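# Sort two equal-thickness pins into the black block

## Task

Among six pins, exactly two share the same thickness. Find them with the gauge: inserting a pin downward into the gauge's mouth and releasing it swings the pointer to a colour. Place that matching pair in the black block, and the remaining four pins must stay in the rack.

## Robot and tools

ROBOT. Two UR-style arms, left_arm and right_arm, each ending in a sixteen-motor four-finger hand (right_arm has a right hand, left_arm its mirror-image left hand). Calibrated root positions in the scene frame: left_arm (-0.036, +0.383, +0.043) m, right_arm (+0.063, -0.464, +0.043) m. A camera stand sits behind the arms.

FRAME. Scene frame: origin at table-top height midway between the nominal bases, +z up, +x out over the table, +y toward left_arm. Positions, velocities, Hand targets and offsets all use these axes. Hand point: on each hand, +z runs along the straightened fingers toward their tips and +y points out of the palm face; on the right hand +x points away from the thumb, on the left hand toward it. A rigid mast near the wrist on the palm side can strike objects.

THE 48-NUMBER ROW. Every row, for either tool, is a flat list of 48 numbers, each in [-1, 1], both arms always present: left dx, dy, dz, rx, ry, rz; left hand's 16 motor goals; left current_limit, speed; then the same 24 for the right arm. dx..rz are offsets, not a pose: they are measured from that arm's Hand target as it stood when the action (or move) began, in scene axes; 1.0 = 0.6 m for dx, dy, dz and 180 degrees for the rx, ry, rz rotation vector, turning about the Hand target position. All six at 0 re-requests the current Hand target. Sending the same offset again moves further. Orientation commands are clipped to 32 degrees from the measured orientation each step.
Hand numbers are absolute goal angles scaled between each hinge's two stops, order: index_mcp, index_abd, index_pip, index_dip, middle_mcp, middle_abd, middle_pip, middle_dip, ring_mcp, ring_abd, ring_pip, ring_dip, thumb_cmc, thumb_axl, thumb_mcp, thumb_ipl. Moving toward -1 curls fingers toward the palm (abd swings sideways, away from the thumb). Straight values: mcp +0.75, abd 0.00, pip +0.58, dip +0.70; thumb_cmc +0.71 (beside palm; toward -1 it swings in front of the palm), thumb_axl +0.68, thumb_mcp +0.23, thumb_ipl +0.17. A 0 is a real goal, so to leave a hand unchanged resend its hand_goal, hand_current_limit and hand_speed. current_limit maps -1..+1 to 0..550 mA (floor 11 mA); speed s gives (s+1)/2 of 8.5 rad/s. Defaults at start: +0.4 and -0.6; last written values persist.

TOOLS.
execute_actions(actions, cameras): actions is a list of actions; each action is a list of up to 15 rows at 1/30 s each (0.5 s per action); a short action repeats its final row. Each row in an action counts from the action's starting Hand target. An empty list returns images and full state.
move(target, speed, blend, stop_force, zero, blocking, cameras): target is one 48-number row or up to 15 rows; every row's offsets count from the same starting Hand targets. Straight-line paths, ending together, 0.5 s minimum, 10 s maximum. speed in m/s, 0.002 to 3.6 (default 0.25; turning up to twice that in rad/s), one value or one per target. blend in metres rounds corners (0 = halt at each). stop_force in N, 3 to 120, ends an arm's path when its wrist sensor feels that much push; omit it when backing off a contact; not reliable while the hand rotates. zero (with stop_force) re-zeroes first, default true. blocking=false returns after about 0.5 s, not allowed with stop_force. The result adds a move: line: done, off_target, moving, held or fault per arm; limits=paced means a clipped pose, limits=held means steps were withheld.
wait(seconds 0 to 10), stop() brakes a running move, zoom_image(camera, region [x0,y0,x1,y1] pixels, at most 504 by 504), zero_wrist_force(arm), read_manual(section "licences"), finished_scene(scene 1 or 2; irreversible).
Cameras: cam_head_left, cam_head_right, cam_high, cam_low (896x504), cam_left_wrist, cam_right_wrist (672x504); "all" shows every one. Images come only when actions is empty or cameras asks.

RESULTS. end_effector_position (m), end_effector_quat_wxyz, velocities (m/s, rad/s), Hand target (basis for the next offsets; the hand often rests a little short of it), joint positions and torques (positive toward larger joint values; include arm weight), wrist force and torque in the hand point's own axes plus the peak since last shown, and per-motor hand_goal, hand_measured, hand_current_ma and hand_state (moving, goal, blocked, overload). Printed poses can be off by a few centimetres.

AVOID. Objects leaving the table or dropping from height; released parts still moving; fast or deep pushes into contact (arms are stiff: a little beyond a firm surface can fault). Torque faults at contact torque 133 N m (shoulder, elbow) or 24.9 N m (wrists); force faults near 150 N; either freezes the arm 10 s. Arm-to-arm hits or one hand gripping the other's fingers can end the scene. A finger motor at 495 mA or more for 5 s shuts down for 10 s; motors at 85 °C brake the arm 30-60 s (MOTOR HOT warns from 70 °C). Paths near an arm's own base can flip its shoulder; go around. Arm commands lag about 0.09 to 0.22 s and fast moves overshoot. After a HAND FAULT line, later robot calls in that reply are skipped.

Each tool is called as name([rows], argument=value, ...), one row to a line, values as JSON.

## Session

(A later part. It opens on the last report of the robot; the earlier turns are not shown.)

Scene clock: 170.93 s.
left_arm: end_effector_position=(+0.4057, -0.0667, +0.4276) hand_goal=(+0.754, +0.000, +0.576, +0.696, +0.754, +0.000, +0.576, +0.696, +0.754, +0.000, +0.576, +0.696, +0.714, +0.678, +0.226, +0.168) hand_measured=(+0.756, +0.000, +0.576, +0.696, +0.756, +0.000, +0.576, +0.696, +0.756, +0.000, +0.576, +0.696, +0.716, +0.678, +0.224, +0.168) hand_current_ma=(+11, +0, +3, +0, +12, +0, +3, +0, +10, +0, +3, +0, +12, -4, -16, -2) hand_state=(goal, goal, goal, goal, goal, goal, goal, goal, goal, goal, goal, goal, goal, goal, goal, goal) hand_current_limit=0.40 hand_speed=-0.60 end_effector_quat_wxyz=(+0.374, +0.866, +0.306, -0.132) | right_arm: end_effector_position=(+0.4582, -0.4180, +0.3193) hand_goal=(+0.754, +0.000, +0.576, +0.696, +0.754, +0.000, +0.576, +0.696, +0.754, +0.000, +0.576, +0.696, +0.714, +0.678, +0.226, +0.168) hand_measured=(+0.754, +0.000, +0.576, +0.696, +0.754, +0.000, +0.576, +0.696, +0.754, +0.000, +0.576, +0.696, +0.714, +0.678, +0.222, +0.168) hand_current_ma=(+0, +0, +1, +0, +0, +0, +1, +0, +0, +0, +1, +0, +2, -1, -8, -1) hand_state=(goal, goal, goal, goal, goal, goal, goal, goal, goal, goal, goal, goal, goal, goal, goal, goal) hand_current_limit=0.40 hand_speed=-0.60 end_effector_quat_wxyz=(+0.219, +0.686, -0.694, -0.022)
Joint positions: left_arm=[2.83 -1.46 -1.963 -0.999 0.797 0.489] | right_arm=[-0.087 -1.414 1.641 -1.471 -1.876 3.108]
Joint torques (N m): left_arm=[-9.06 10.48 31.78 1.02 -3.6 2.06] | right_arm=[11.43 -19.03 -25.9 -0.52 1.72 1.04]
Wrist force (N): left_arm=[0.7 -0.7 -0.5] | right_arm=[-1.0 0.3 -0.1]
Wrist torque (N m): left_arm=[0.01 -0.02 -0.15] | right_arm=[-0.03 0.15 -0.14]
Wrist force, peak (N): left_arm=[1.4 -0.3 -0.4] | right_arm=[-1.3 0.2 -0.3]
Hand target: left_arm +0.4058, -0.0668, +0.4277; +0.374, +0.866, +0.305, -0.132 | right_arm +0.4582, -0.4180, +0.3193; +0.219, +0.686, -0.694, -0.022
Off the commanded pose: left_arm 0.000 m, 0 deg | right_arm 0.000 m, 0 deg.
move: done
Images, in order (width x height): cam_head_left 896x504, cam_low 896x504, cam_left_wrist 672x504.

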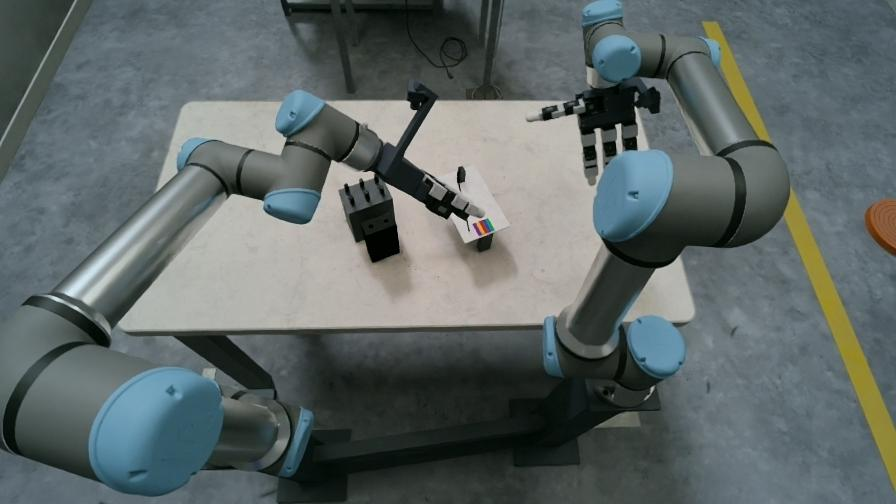

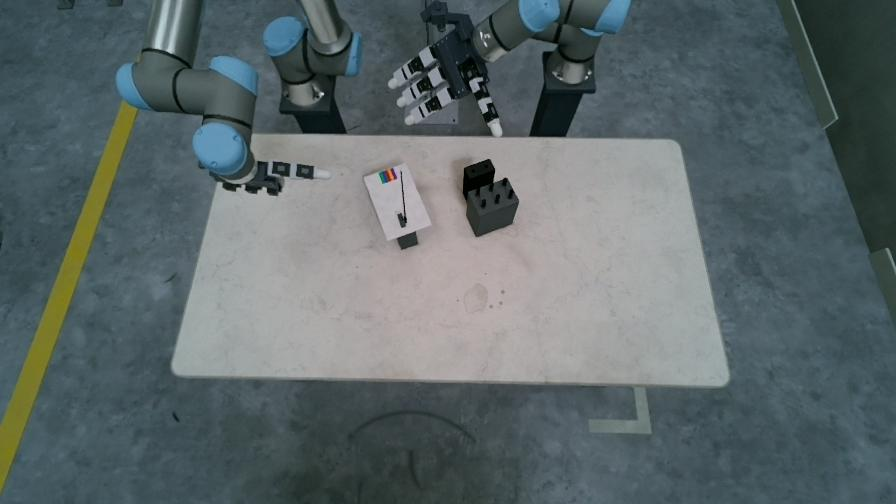

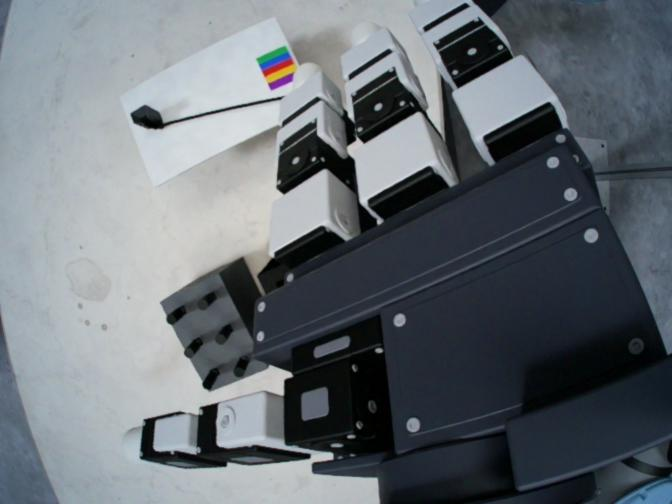

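move(target=[0.1,-0.1167,-0.183,0,0,0,0.754,0,0.576,0.696,0.754,0,0.576,0.696,0.754,0,0.576,0.696,0.714,0.678,0.226,0.168,0.4,-0.6,0,0,0,0,0,0,0.754,0,0.576,0.696,0.754,0,0.576,0.696,0.754,0,0.576,0.696,0.714,0.678,0.226,0.168,0.4,-0.6], speed=0.3, cameras=["cam_left_wrist","cam_right_wrist","cam_high","cam_head_left"])

zoom_image(camera="cam_left_wrist", region=[100, 60, 260, 220])

zoom_image(camera="cam_high", region=[120, 120, 280, 300])

zoom_image(camera="cam_high", region=[300, 120, 460, 280])

Scene clock: 202.97 s.
left_arm: end_effector_position=(+0.4657, -0.1367, +0.3179) hand_goal=(+0.754, +0.000, +0.576, +0.696, +0.754, +0.000, +0.576, +0.696, +0.754, +0.000, +0.576, +0.696, +0.714, +0.678, +0.226, +0.168) hand_measured=(+0.756, +0.000, +0.576, +0.696, +0.756, +0.000, +0.576, +0.696, +0.756, +0.000, +0.576, +0.696, +0.716, +0.678, +0.224, +0.168) hand_current_ma=(+13, +0, +3, +0, +14, +0, +3, +0, +11, +0, +3, +0, +14, -4, -16, -2) hand_state=(goal, goal, goal, goal, goal, goal, goal, goal, goal, goal, goal, goal, goal, goal, goal, goal) hand_current_limit=0.40 hand_speed=-0.60 end_effector_quat_wxyz=(+0.374, +0.866, +0.305, -0.132) | right_arm: end_effector_position=(+0.4582, -0.4180, +0.3193) hand_goal=(+0.754, +0.000, +0.576, +0.696, +0.754, +0.000, +0.576, +0.696, +0.754, +0.000, +0.576, +0.696, +0.714, +0.678, +0.226, +0.168) hand_measured=(+0.754, +0.000, +0.576, +0.696, +0.754, +0.000, +0.576, +0.696, +0.754, +0.000, +0.576, +0.696, +0.714, +0.678, +0.222, +0.168) hand_current_ma=(+0, +0, +1, +0, +0, +0, +1, +0, +0, +0, +1, +0, +2, -1, -8, -1) hand_state=(goal, goal, goal, goal, goal, goal, goal, goal, goal, goal, goal, goal, goal, goal, goal, goal) hand_current_limit=0.40 hand_speed=-0.60 end_effector_quat_wxyz=(+0.219, +0.686, -0.694, -0.022)
Joint positions: left_arm=[2.731 -1.807 -1.924 -0.605 0.829 0.361] | right_arm=[-0.087 -1.414 1.641 -1.471 -1.876 3.108]
Joint torques (N m): left_arm=[-9.78 23.9 28.77 4.72 1.47 -1.67] | right_arm=[10.23 -19.15 -25.59 -0.45 1.62 1.01]
Wrist force (N): left_arm=[1.1 -0.5 -0.5] | right_arm=[-0.7 0.1 -0.3]
Wrist torque (N m): left_arm=[0.03 -0.06 0.01] | right_arm=[-0.03 0.12 -0.12]
Wrist force, peak (N): left_arm=[1.3 -0.8 0.8] | right_arm=[-1.3 0.1 -0.2]
Hand target: left_arm +0.4658, -0.1368, +0.3179; +0.374, +0.866, +0.305, -0.132 | right_arm +0.4582, -0.4180, +0.3193; +0.219, +0.686, -0.694, -0.022
Off the commanded pose: left_arm 0.000 m, 0 deg | right_arm 0.000 m, 0 deg.
move: done
Images, in order (width x height): cam_head_left 896x504, cam_high 896x504, cam_left_wrist 672x504, cam_right_wrist 672x504.

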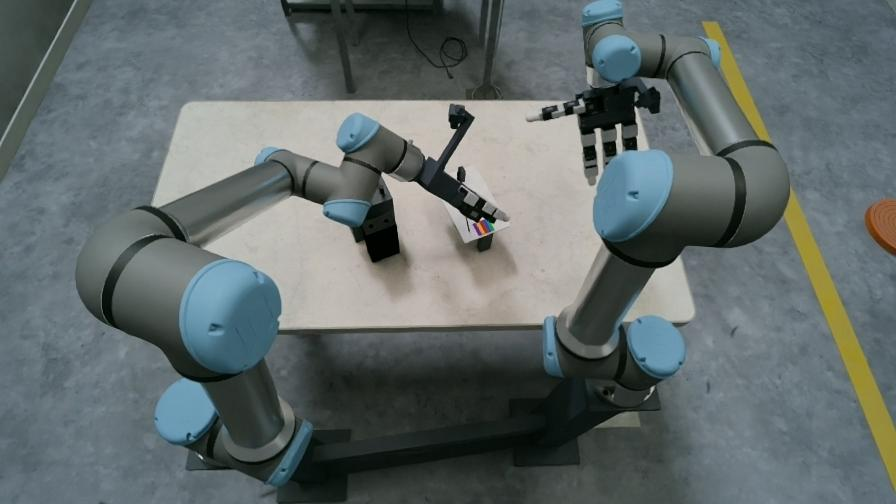

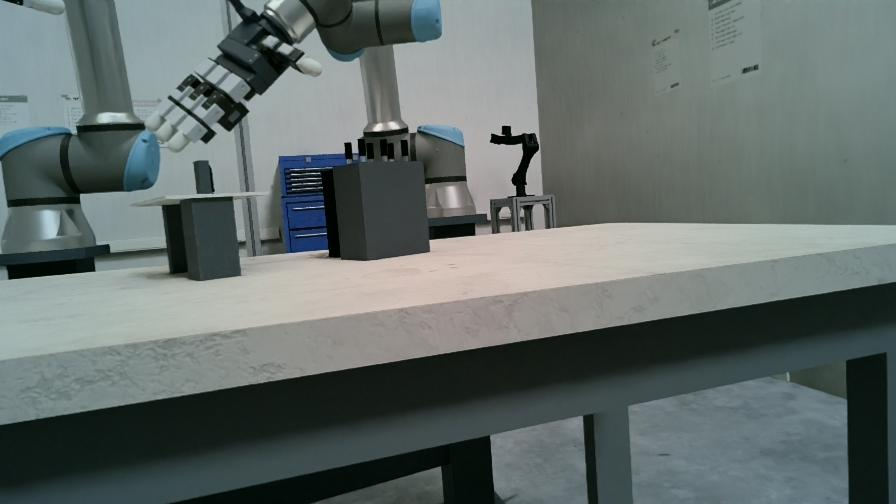

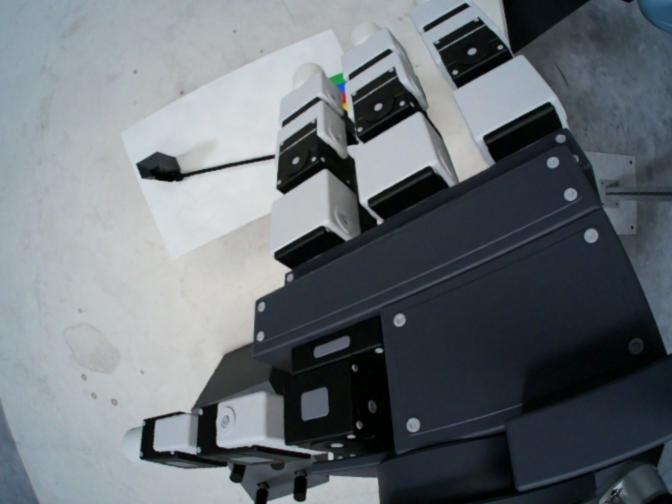

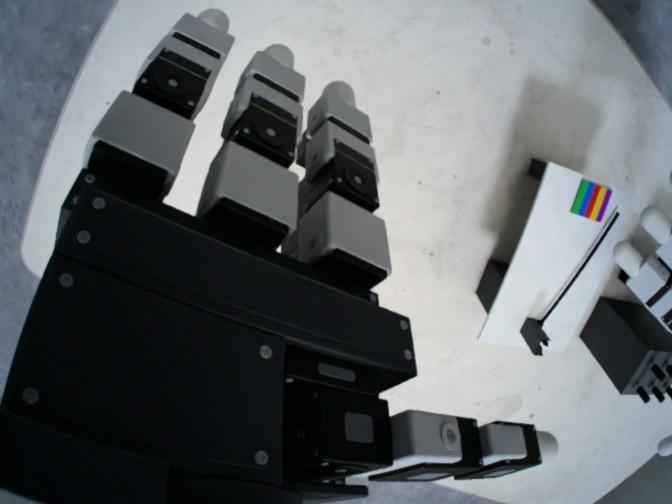

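Scaled by 3.150 from the camera's 672x504 image, which has a finer 960x720 frame.

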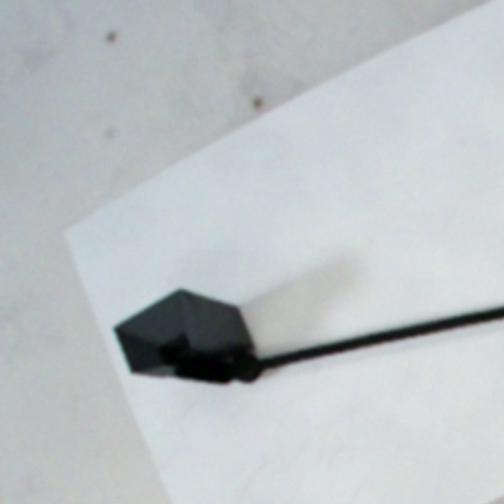

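Scaled by 2.800.

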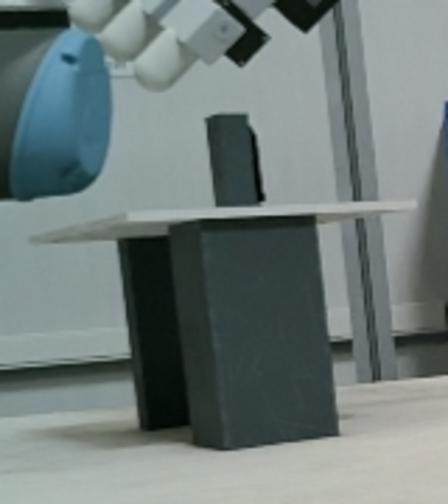

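Scaled by 3.150.

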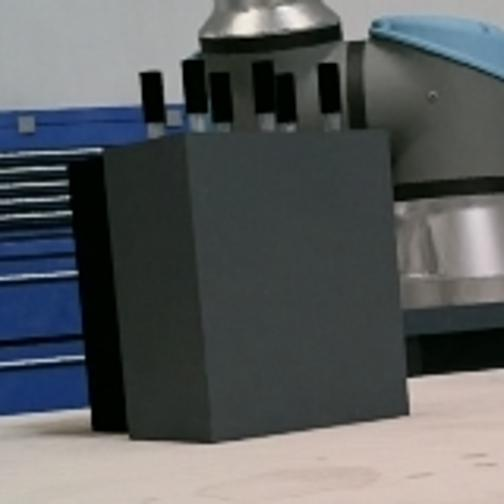

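zoom_image(camera="cam_right_wrist", region=[500, 295, 580, 375])

zoom_image(camera="cam_left_wrist", region=[125, 140, 205, 190])

zoom_image(camera="cam_head_left", region=[430, 150, 530, 260])

Scaled by 6.300 from the camera's 672x504 image, which has a finer 960x720 frame.

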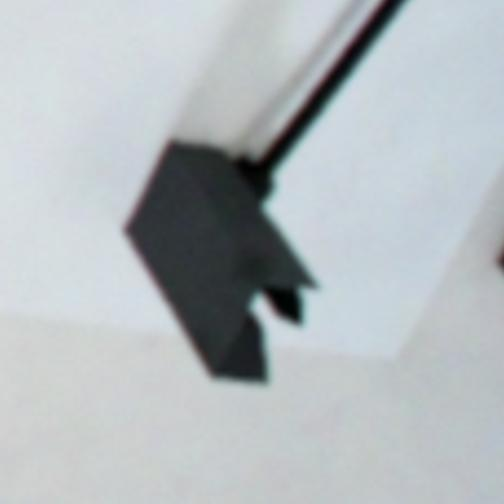

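Scaled by 6.300 from the camera's 672x504 image, which has a finer 960x720 frame.

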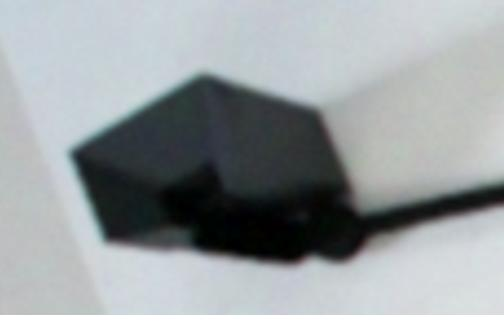

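Scaled by 4.582.

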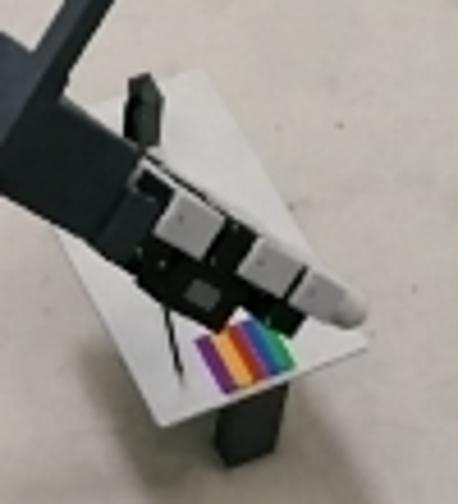

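move([
  [0,0,0.25,0,0,0,0.95,0,-0.9,-0.9,0.95,0,-0.9,-0.9,0.95,0,-0.9,-0.9,0.714,0.678,0.226,0.168,0.4,-0.6,0,0,0,0,0,0,0.754,0,0.576,0.696,0.754,0,0.576,0.696,0.95,0,-0.9,-0.9,0.714,0.678,0.226,0.168,0.4,-0.6],
  [-0.171,0.691,0.245,-0.25,0,0,0.95,0,-0.9,-0.9,0.95,0,-0.9,-0.9,0.95,0,-0.9,-0.9,0.714,0.678,0.226,0.168,0.4,-0.6,0,0,0,0,0,0,0.754,0,0.576,0.696,0.754,0,0.576,0.696,0.95,0,-0.9,-0.9,0.714,0.678,0.226,0.168,0.4,-0.6],
], speed=0.4, blend=[0.05,0], cameras=["cam_left_wrist","cam_right_wrist","cam_head_left"])

Scene clock: 390.63 s.
left_arm: end_effector_position=(+0.3632, +0.2778, +0.4648) hand_goal=(+0.950, +0.000, -0.900, -0.900, +0.950, +0.000, -0.900, -0.900, +0.950, +0.000, -0.900, -0.900, +0.714, +0.678, +0.226, +0.168) hand_measured=(+0.952, +0.000, -0.868, -0.820, +0.952, +0.000, -0.868, -0.820, +0.952, +0.000, -0.866, -0.822, +0.718, +0.678, +0.226, +0.168) hand_current_ma=(+9, +0, +155, +385, +10, +0, +154, +385, +9, +0, +162, +385, +24, -4, -4, -2) hand_state=(goal, goal, blocked, blocked, goal, goal, blocked, blocked, goal, goal, blocked, blocked, goal, goal, goal, goal) hand_current_limit=0.40 hand_speed=-0.60 end_effector_quat_wxyz=(+0.677, +0.657, +0.232, -0.239) | right_arm: end_effector_position=(+0.4582, -0.4180, +0.3193) hand_goal=(+0.754, +0.000, +0.576, +0.696, +0.754, +0.000, +0.576, +0.696, +0.950, +0.000, -0.900, -0.900, +0.714, +0.678, +0.226, +0.168) hand_measured=(+0.754, +0.000, +0.576, +0.696, +0.754, +0.000, +0.576, +0.696, +0.950, +0.000, -0.872, -0.814, +0.714, +0.678, +0.222, +0.168) hand_current_ma=(+0, +0, +1, +0, +0, +0, +1, +0, -1, +0, +86, +327, +2, -1, -8, -1) hand_state=(goal, goal, goal, goal, goal, goal, goal, goal, goal, goal, blocked, blocked, goal, goal, goal, goal) hand_current_limit=0.40 hand_speed=-0.60 end_effector_quat_wxyz=(+0.219, +0.686, -0.694, -0.022)
Joint positions: left_arm=[3.862 -1.775 -2.3 0.89 -0.748 -0.646] | right_arm=[-0.087 -1.414 1.641 -1.471 -1.876 3.108]
Joint torques (N m): left_arm=[-8.58 13.13 21.12 -2.24 -2.37 -1.69] | right_arm=[10.66 -19.29 -25.97 -1.82 1.12 0.97]
Wrist force (N): left_arm=[1.3 -0.8 -1.6] | right_arm=[-1.0 0.2 -0.1]
Wrist torque (N m): left_arm=[0.05 -0.08 -0.05] | right_arm=[-0.04 0.16 -0.14]
Wrist force, peak (N): left_arm=[1.4 -1.1 -2.5] | right_arm=[-1.4 0.0 -0.2]
Hand target: left_arm +0.3632, +0.2778, +0.4649; +0.677, +0.657, +0.232, -0.239 | right_arm +0.4582, -0.4180, +0.3193; +0.219, +0.686, -0.694, -0.022
Off the commanded pose: left_arm 0.000 m, 0 deg | right_arm 0.000 m, 0 deg.
move: done; blend cut to 0 m at target 1; limits=paced
Images, in order (width x height): cam_head_left 896x504, cam_left_wrist 672x504, cam_right_wrist 672x504.

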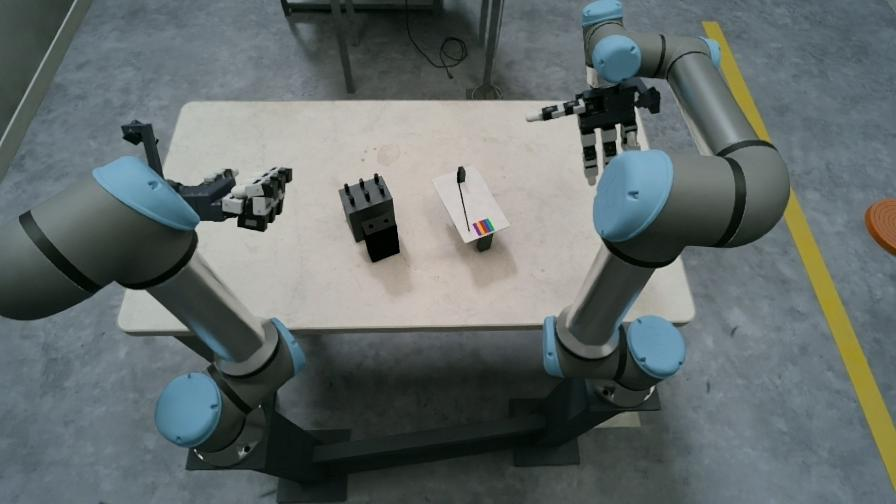

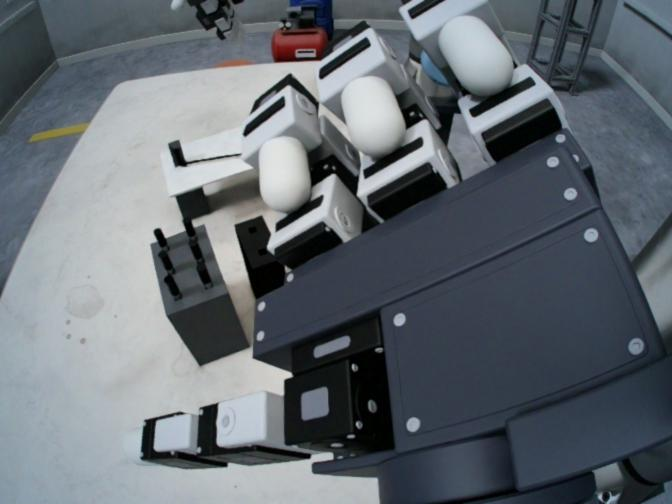

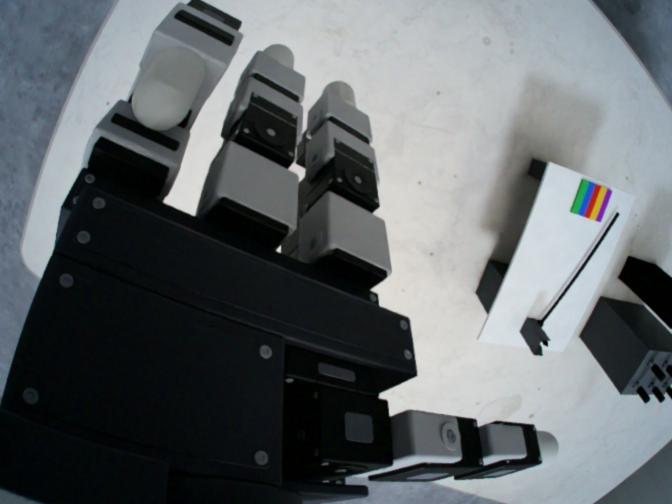

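move(target=[0,0.083,0,0,0,0,0.95,0,-0.8,-0.75,0.95,0,-0.8,-0.75,0.95,0,-0.8,-0.75,0.714,0.678,0.226,0.168,0.4,-0.6,-0.125,0.8217,0.155,0.0704,-0.1232,-0.1002,0.754,0,0.576,0.696,0.754,0,0.576,0.696,0.95,0,-0.8,-0.75,0.714,0.678,0.226,0.168,0.4,-0.6], speed=0.4, cameras=["all"])

Scene clock: 411.53 s.
left_arm: end_effector_position=(+0.3632, +0.3276, +0.4649) hand_goal=(+0.950, +0.000, -0.800, -0.750, +0.950, +0.000, -0.800, -0.750, +0.950, +0.000, -0.800, -0.750, +0.714, +0.678, +0.226, +0.168) hand_measured=(+0.954, +0.000, -0.802, -0.752, +0.954, +0.000, -0.802, -0.752, +0.952, +0.000, -0.802, -0.752, +0.718, +0.678, +0.226, +0.168) hand_current_ma=(+17, +0, -10, -13, +18, +0, -10, -13, +14, +0, -10, -13, +24, -4, -4, -2) hand_state=(goal, goal, goal, goal, goal, goal, goal, goal, goal, goal, goal, goal, goal, goal, goal, goal) hand_current_limit=0.40 hand_speed=-0.60 end_effector_quat_wxyz=(+0.677, +0.657, +0.232, -0.239) | right_arm: end_effector_position=(+0.3832, +0.0749, +0.4123) hand_goal=(+0.754, +0.000, +0.576, +0.696, +0.754, +0.000, +0.576, +0.696, +0.950, +0.000, -0.800, -0.750, +0.714, +0.678, +0.226, +0.168) hand_measured=(+0.754, +0.000, +0.576, +0.696, +0.754, +0.000, +0.576, +0.696, +0.950, +0.000, -0.800, -0.752, +0.714, +0.678, +0.222, +0.168) hand_current_ma=(+0, +0, +1, +0, +0, +0, +1, +0, -1, +0, +0, -6, +2, -1, -8, -1) hand_state=(goal, goal, goal, goal, goal, goal, goal, goal, goal, goal, goal, goal, goal, goal, goal, goal) hand_current_limit=0.40 hand_speed=-0.60 end_effector_quat_wxyz=(+0.000, -0.581, +0.814, +0.000) end_effector_velocity=(+0.001, +0.002, +0.001) end_effector_angular_velocity=(+0.002, -0.004, -0.001)
Joint positions: left_arm=[3.965 -1.817 -2.242 0.877 -0.852 -0.652] | right_arm=[0.689 -1.277 1.202 -1.496 -1.57 4.152]
Joint velocities: left_arm=[within noise] | right_arm=[0.001 0.002 -0.005 -0.002 -0.001 0.002]
Joint torques (N m): left_arm=[7.59 15.04 21.1 -3.12 -2.23 -1.64] | right_arm=[11.7 -26.54 -26.81 -1.36 -2.32 1.38]
Wrist force (N): left_arm=[1.0 -0.8 -1.7] | right_arm=[-0.3 0.2 0.1]
Wrist torque (N m): left_arm=[0.05 -0.03 -0.08] | right_arm=[0.01 0.10 -0.12]
Wrist force, peak (N): left_arm=[1.1 -1.0 -2.1] | right_arm=[-1.5 1.4 -0.6]
Hand target: left_arm +0.3632, +0.3276, +0.4649; +0.677, +0.657, +0.232, -0.239 | right_arm +0.3832, +0.0750, +0.4123; +0.000, -0.581, +0.814, +0.000
Off the commanded pose: left_arm 0.000 m, 0 deg | right_arm 0.000 m, 0 deg.
move: done

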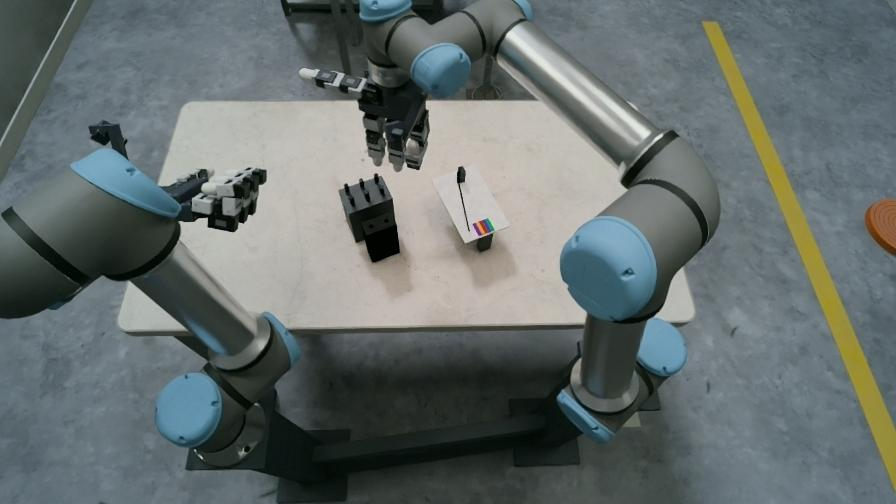

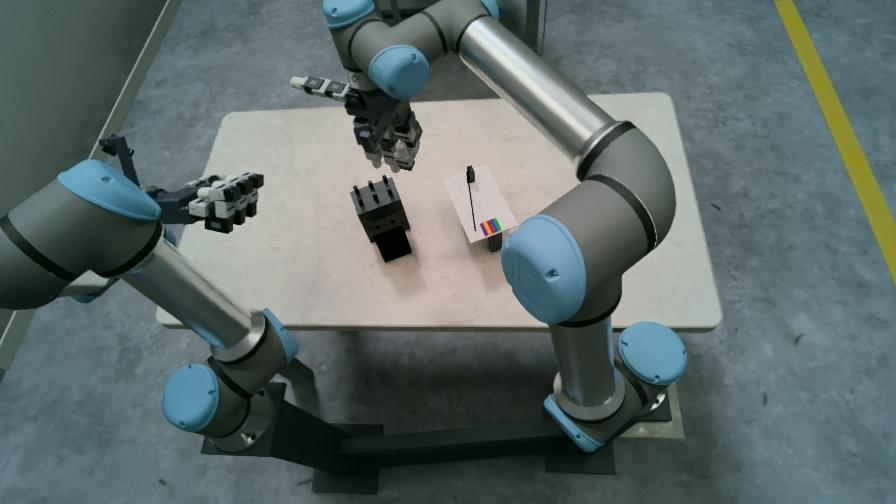

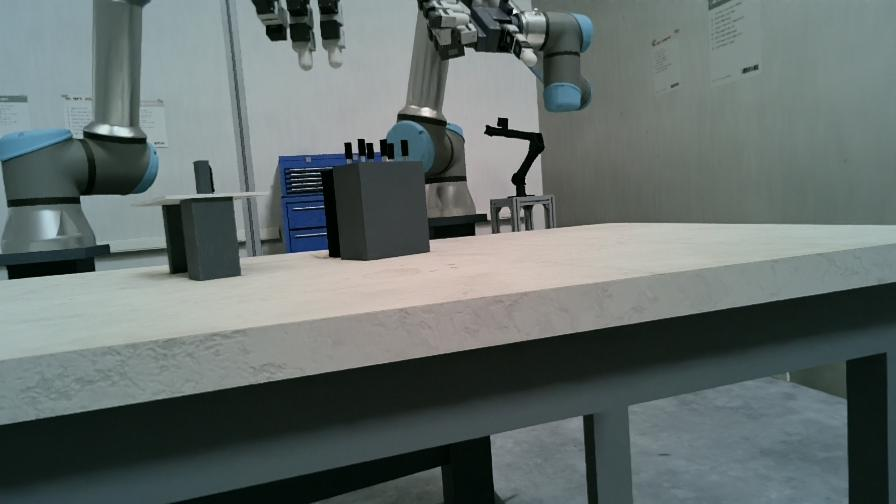

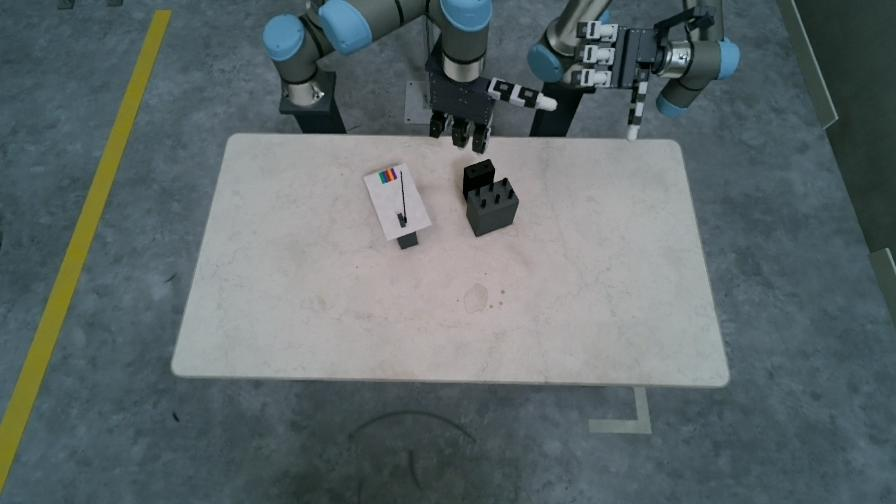

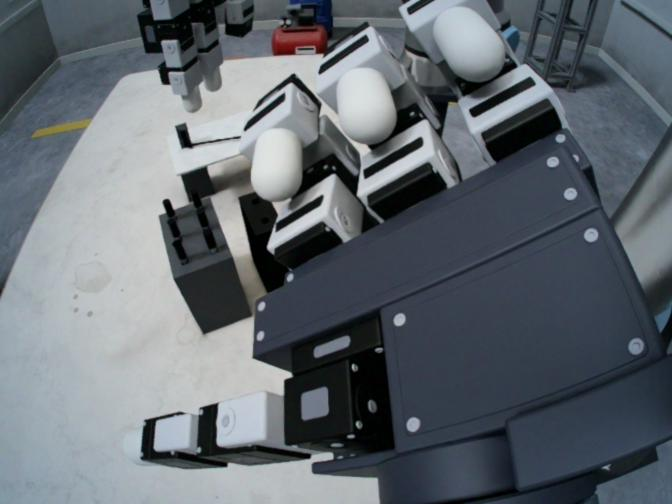

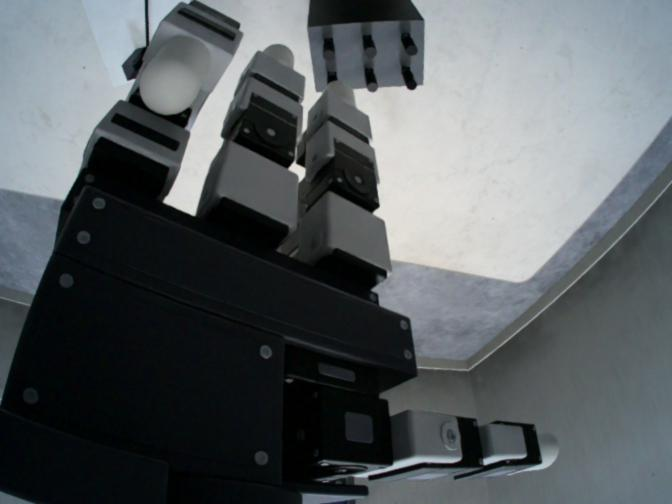

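zoom_image(camera="cam_right_wrist", region=[220, 0, 460, 180])

zoom_image(camera="cam_left_wrist", region=[130, 40, 290, 280])

Scaled by 2.100 from the camera's 672x504 image, which has a finer 960x720 frame.

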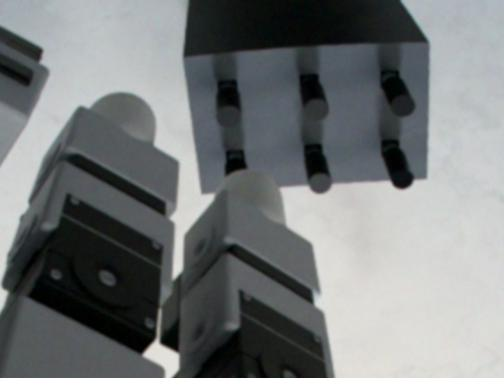

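Scaled by 2.100 from the camera's 672x504 image, which has a finer 960x720 frame.

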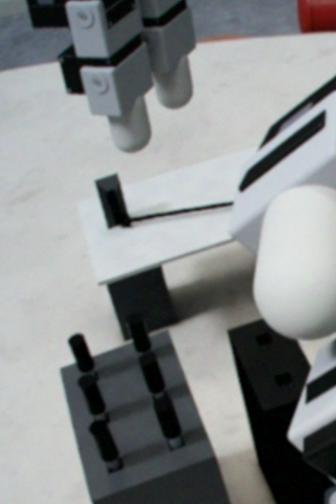

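move(target=[0,0,0,0,0,0,0.95,0,-0.8,-0.75,0.95,0,-0.8,-0.75,0.95,0,-0.8,-0.75,0.714,0.678,0.226,0.168,0.4,-0.6,-0.0025,0.0667,-0.1333,0,0,0,0.754,0,0.576,0.696,0.754,0,0.576,0.696,0.95,0,-0.8,-0.75,0.714,0.678,0.226,0.168,0.4,-0.6], speed=0.2, cameras=["cam_right_wrist","cam_left_wrist","cam_head_left","cam_head_right"])

zoom_image(camera="cam_right_wrist", region=[220, 0, 460, 180])

zoom_image(camera="cam_left_wrist", region=[130, 80, 270, 280])

zoom_image(camera="cam_head_left", region=[320, 130, 420, 210])

Scene clock: 439.60 s.
left_arm: end_effector_position=(+0.3632, +0.3276, +0.4649) hand_goal=(+0.950, +0.000, -0.800, -0.750, +0.950, +0.000, -0.800, -0.750, +0.950, +0.000, -0.800, -0.750, +0.714, +0.678, +0.226, +0.168) hand_measured=(+0.954, +0.000, -0.802, -0.752, +0.954, +0.000, -0.802, -0.752, +0.952, +0.000, -0.802, -0.752, +0.718, +0.678, +0.226, +0.168) hand_current_ma=(+17, +0, -10, -13, +18, +0, -10, -13, +14, +0, -10, -13, +24, -4, -4, -2) hand_state=(goal, goal, goal, goal, goal, goal, goal, goal, goal, goal, goal, goal, goal, goal, goal, goal) hand_current_limit=0.40 hand_speed=-0.60 end_effector_quat_wxyz=(+0.677, +0.657, +0.232, -0.239) | right_arm: end_effector_position=(+0.3817, +0.1149, +0.3326) hand_goal=(+0.754, +0.000, +0.576, +0.696, +0.754, +0.000, +0.576, +0.696, +0.950, +0.000, -0.800, -0.750, +0.714, +0.678, +0.226, +0.168) hand_measured=(+0.754, +0.000, +0.576, +0.696, +0.754, +0.000, +0.576, +0.696, +0.950, +0.000, -0.800, -0.752, +0.714, +0.678, +0.222, +0.168) hand_current_ma=(+0, +0, +1, +0, +0, +0, +1, +0, -1, +0, +0, -6, +2, -1, -8, -1) hand_state=(goal, goal, goal, goal, goal, goal, goal, goal, goal, goal, goal, goal, goal, goal, goal, goal) hand_current_limit=0.40 hand_speed=-0.60 end_effector_quat_wxyz=(+0.000, -0.581, +0.814, +0.000)
Joint positions: left_arm=[3.965 -1.817 -2.242 0.877 -0.852 -0.652] | right_arm=[0.739 -1.197 1.297 -1.671 -1.57 4.202]
Joint torques (N m): left_arm=[7.22 15.41 21.23 -2.86 -2.35 -1.75] | right_arm=[10.34 -29.36 -15.92 -4.07 2.34 1.1]
Wrist force (N): left_arm=[1.0 -0.7 -1.9] | right_arm=[0.1 0.0 -0.3]
Wrist torque (N m): left_arm=[0.08 -0.04 -0.07] | right_arm=[-0.04 0.01 -0.07]
Wrist force, peak (N): left_arm=[1.3 -0.6 -2.2] | right_arm=[0.0 -0.4 -1.3]
Hand target: left_arm +0.3632, +0.3276, +0.4649; +0.677, +0.657, +0.232, -0.239 | right_arm +0.3817, +0.1150, +0.3324; +0.000, -0.581, +0.814, +0.000
Off the commanded pose: left_arm 0.000 m, 0 deg | right_arm 0.000 m, 0 deg.
move: done
Images, in order (width x height): cam_head_left 896x504, cam_head_right 896x504, cam_left_wrist 672x504, cam_right_wrist 672x504.

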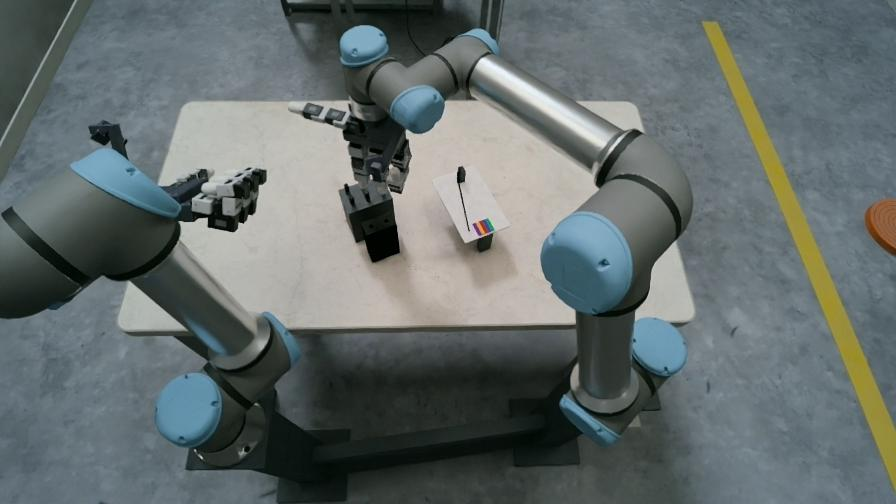

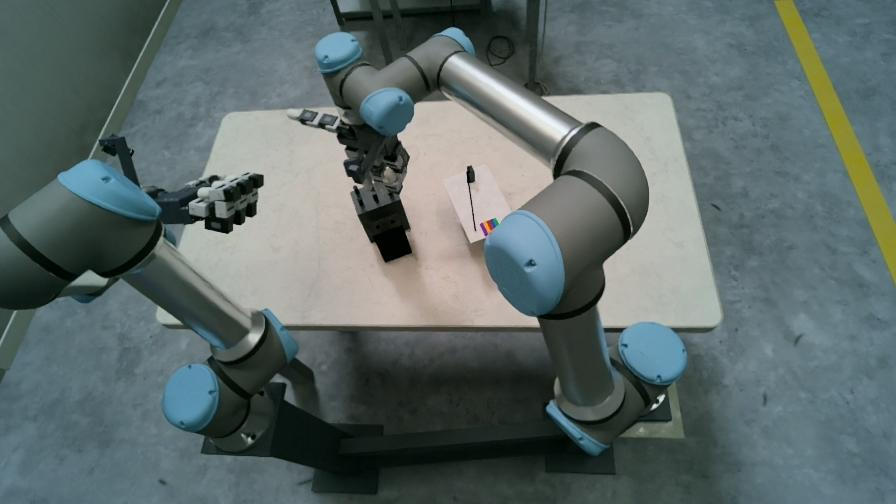

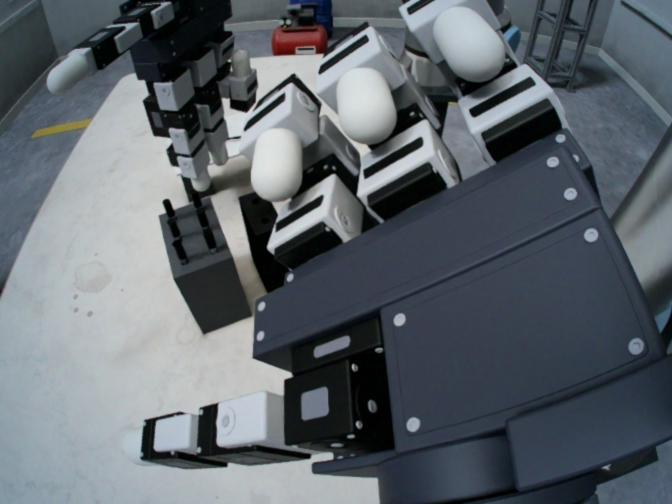

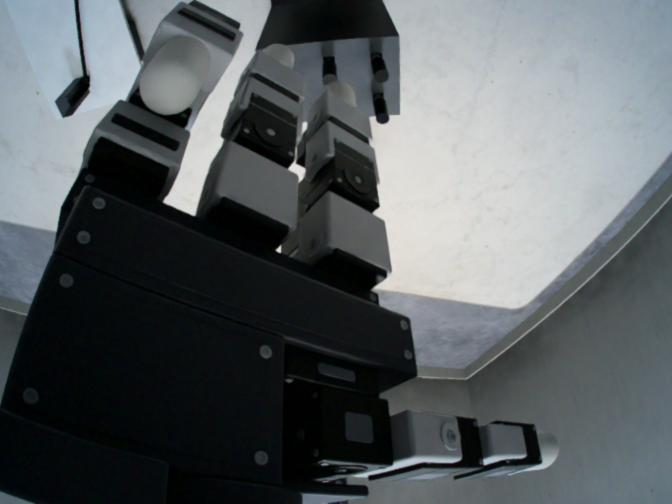

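Scaled by 2.100 from the camera's 672x504 image, which has a finer 960x720 frame.

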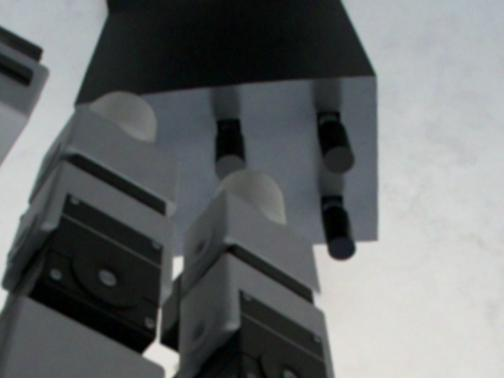

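Scaled by 2.520 from the camera's 672x504 image, which has a finer 960x720 frame.

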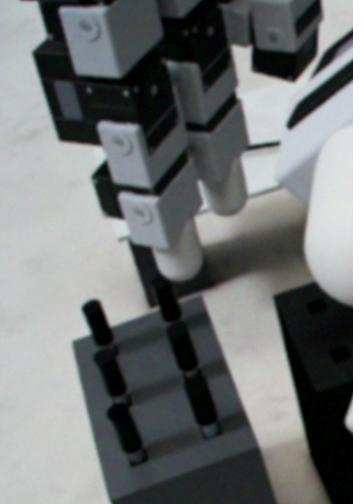

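Scaled by 5.040.

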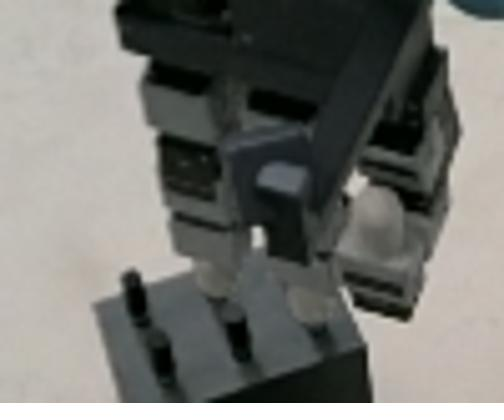

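move(target=[0,0,0,0,0,0,0.95,0,-0.8,-0.75,0.95,0,-0.8,-0.75,0.95,0,-0.8,-0.75,0.714,0.678,0.226,0.168,0.4,-0.6,0.0028,0.0818,0,0,0,0,0.754,0.03,0.576,0.696,0.754,-0.03,0.576,0.696,0.95,0,-0.8,-0.75,0.714,0.678,0.226,0.168,0.4,-0.6], speed=0.15, cameras=["cam_right_wrist","cam_left_wrist","cam_head_left","cam_head_right","cam_high"])

zoom_image(camera="cam_right_wrist", region=[220, 0, 460, 180])

zoom_image(camera="cam_left_wrist", region=[130, 80, 270, 280])

zoom_image(camera="cam_high", region=[300, 60, 460, 220])

Scene clock: 484.70 s.
left_arm: end_effector_position=(+0.3632, +0.3276, +0.4649) hand_goal=(+0.950, +0.000, -0.800, -0.750, +0.950, +0.000, -0.800, -0.750, +0.950, +0.000, -0.800, -0.750, +0.714, +0.678, +0.226, +0.168) hand_measured=(+0.954, +0.000, -0.802, -0.752, +0.954, +0.000, -0.802, -0.752, +0.952, +0.000, -0.802, -0.752, +0.718, +0.678, +0.226, +0.168) hand_current_ma=(+17, +0, -10, -13, +18, +0, -10, -13, +14, +0, -10, -13, +24, -4, -4, -2) hand_state=(goal, goal, goal, goal, goal, goal, goal, goal, goal, goal, goal, goal, goal, goal, goal, goal) hand_current_limit=0.40 hand_speed=-0.60 end_effector_quat_wxyz=(+0.677, +0.657, +0.232, -0.239) | right_arm: end_effector_position=(+0.3834, +0.1640, +0.3324) hand_goal=(+0.754, +0.030, +0.576, +0.696, +0.754, -0.030, +0.576, +0.696, +0.950, +0.000, -0.800, -0.750, +0.714, +0.678, +0.226, +0.168) hand_measured=(+0.754, +0.028, +0.576, +0.696, +0.754, -0.026, +0.576, +0.696, +0.950, +0.000, -0.800, -0.752, +0.714, +0.678, +0.222, +0.168) hand_current_ma=(+0, -5, +1, +0, +0, +5, +1, +0, -1, +0, +0, -6, +2, -1, -8, -1) hand_state=(goal, goal, goal, goal, goal, goal, goal, goal, goal, goal, goal, goal, goal, goal, goal, goal) hand_current_limit=0.40 hand_speed=-0.60 end_effector_quat_wxyz=(+0.000, -0.581, +0.814, +0.000)
Joint positions: left_arm=[3.965 -1.817 -2.242 0.877 -0.852 -0.652] | right_arm=[0.791 -1.093 1.146 -1.625 -1.57 4.254]
Joint torques (N m): left_arm=[6.82 14.53 20.98 -2.91 -2.36 -1.68] | right_arm=[11.53 -34.28 -27.86 -1.35 -2.37 0.96]
Wrist force (N): left_arm=[1.3 -0.6 -1.6] | right_arm=[-0.5 -0.1 -0.6]
Wrist torque (N m): left_arm=[0.07 -0.07 -0.05] | right_arm=[-0.01 0.07 -0.11]
Wrist force, peak (N): left_arm=[1.5 -0.9 -1.9] | right_arm=[-1.0 0.4 -0.5]
Hand target: left_arm +0.3632, +0.3276, +0.4649; +0.677, +0.657, +0.232, -0.239 | right_arm +0.3834, +0.1641, +0.3324; +0.000, -0.581, +0.814, +0.000
Off the commanded pose: left_arm 0.000 m, 0 deg | right_arm 0.000 m, 0 deg.
move: done
Images, in order (width x height): cam_head_left 896x504, cam_head_right 896x504, cam_high 896x504, cam_left_wrist 672x504, cam_right_wrist 672x504.

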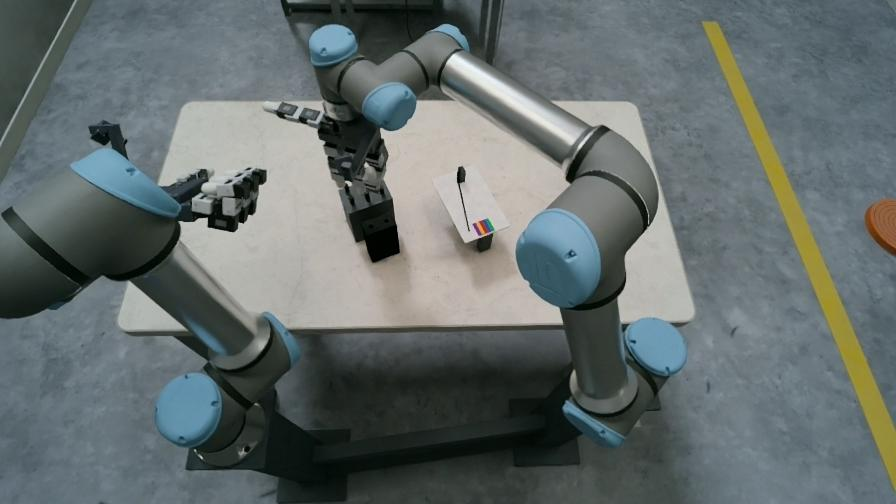

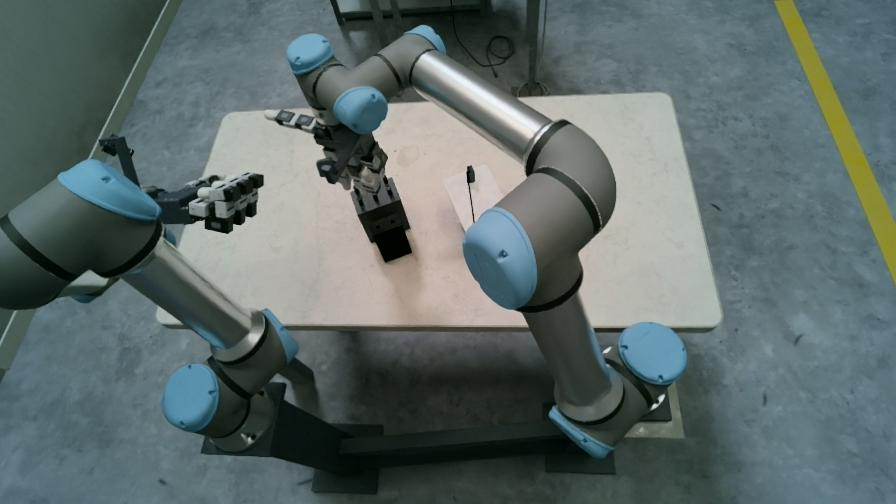

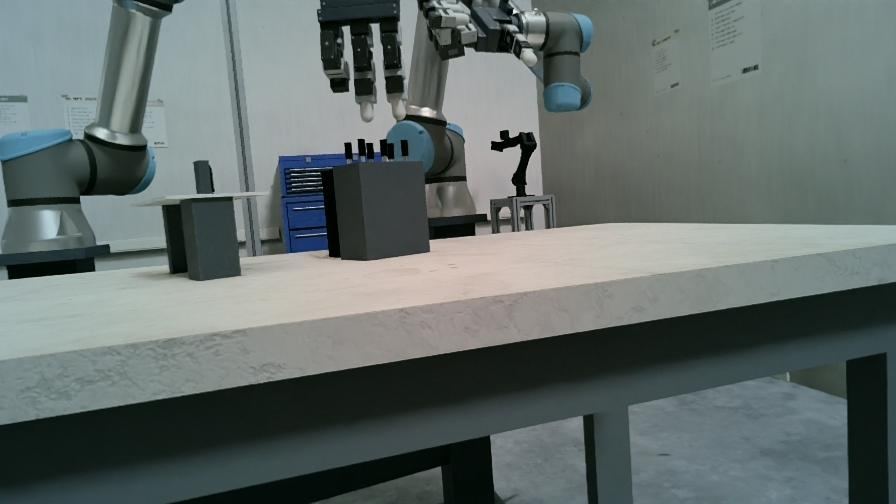

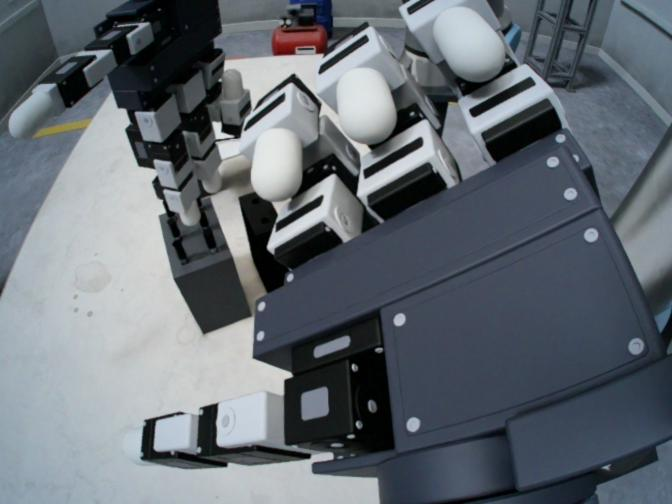

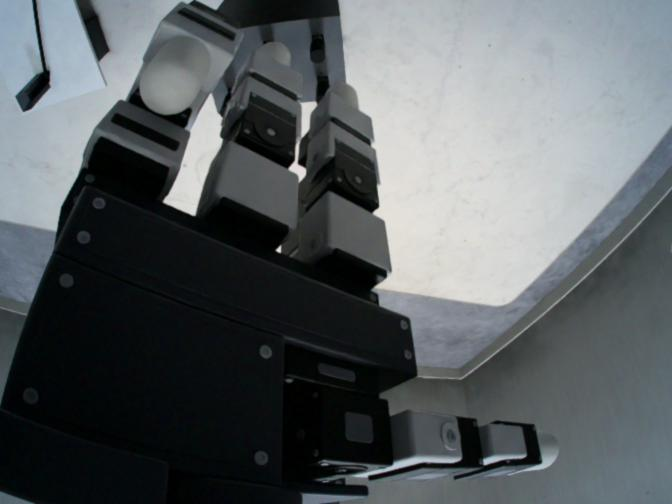

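Scaled by 2.100 from the camera's 672x504 image, which has a finer 960x720 frame.

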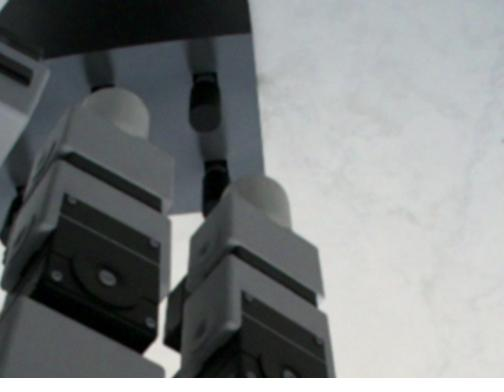

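Scaled by 2.520 from the camera's 672x504 image, which has a finer 960x720 frame.

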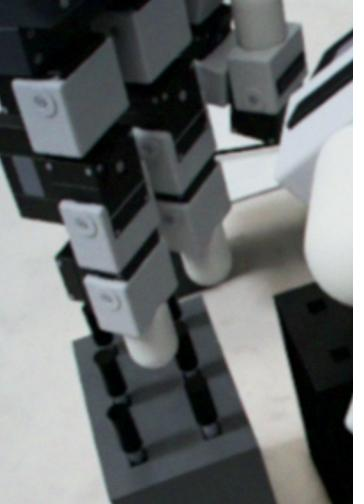

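Scaled by 3.150.

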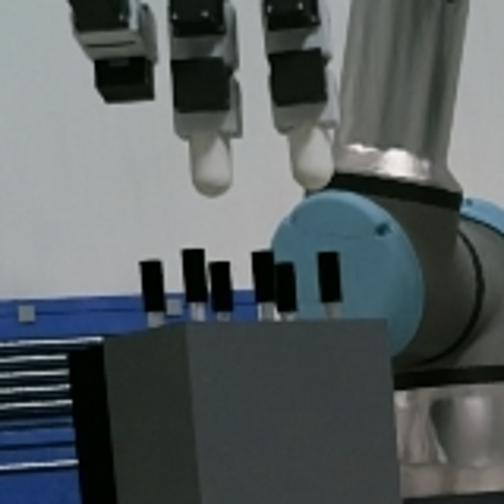

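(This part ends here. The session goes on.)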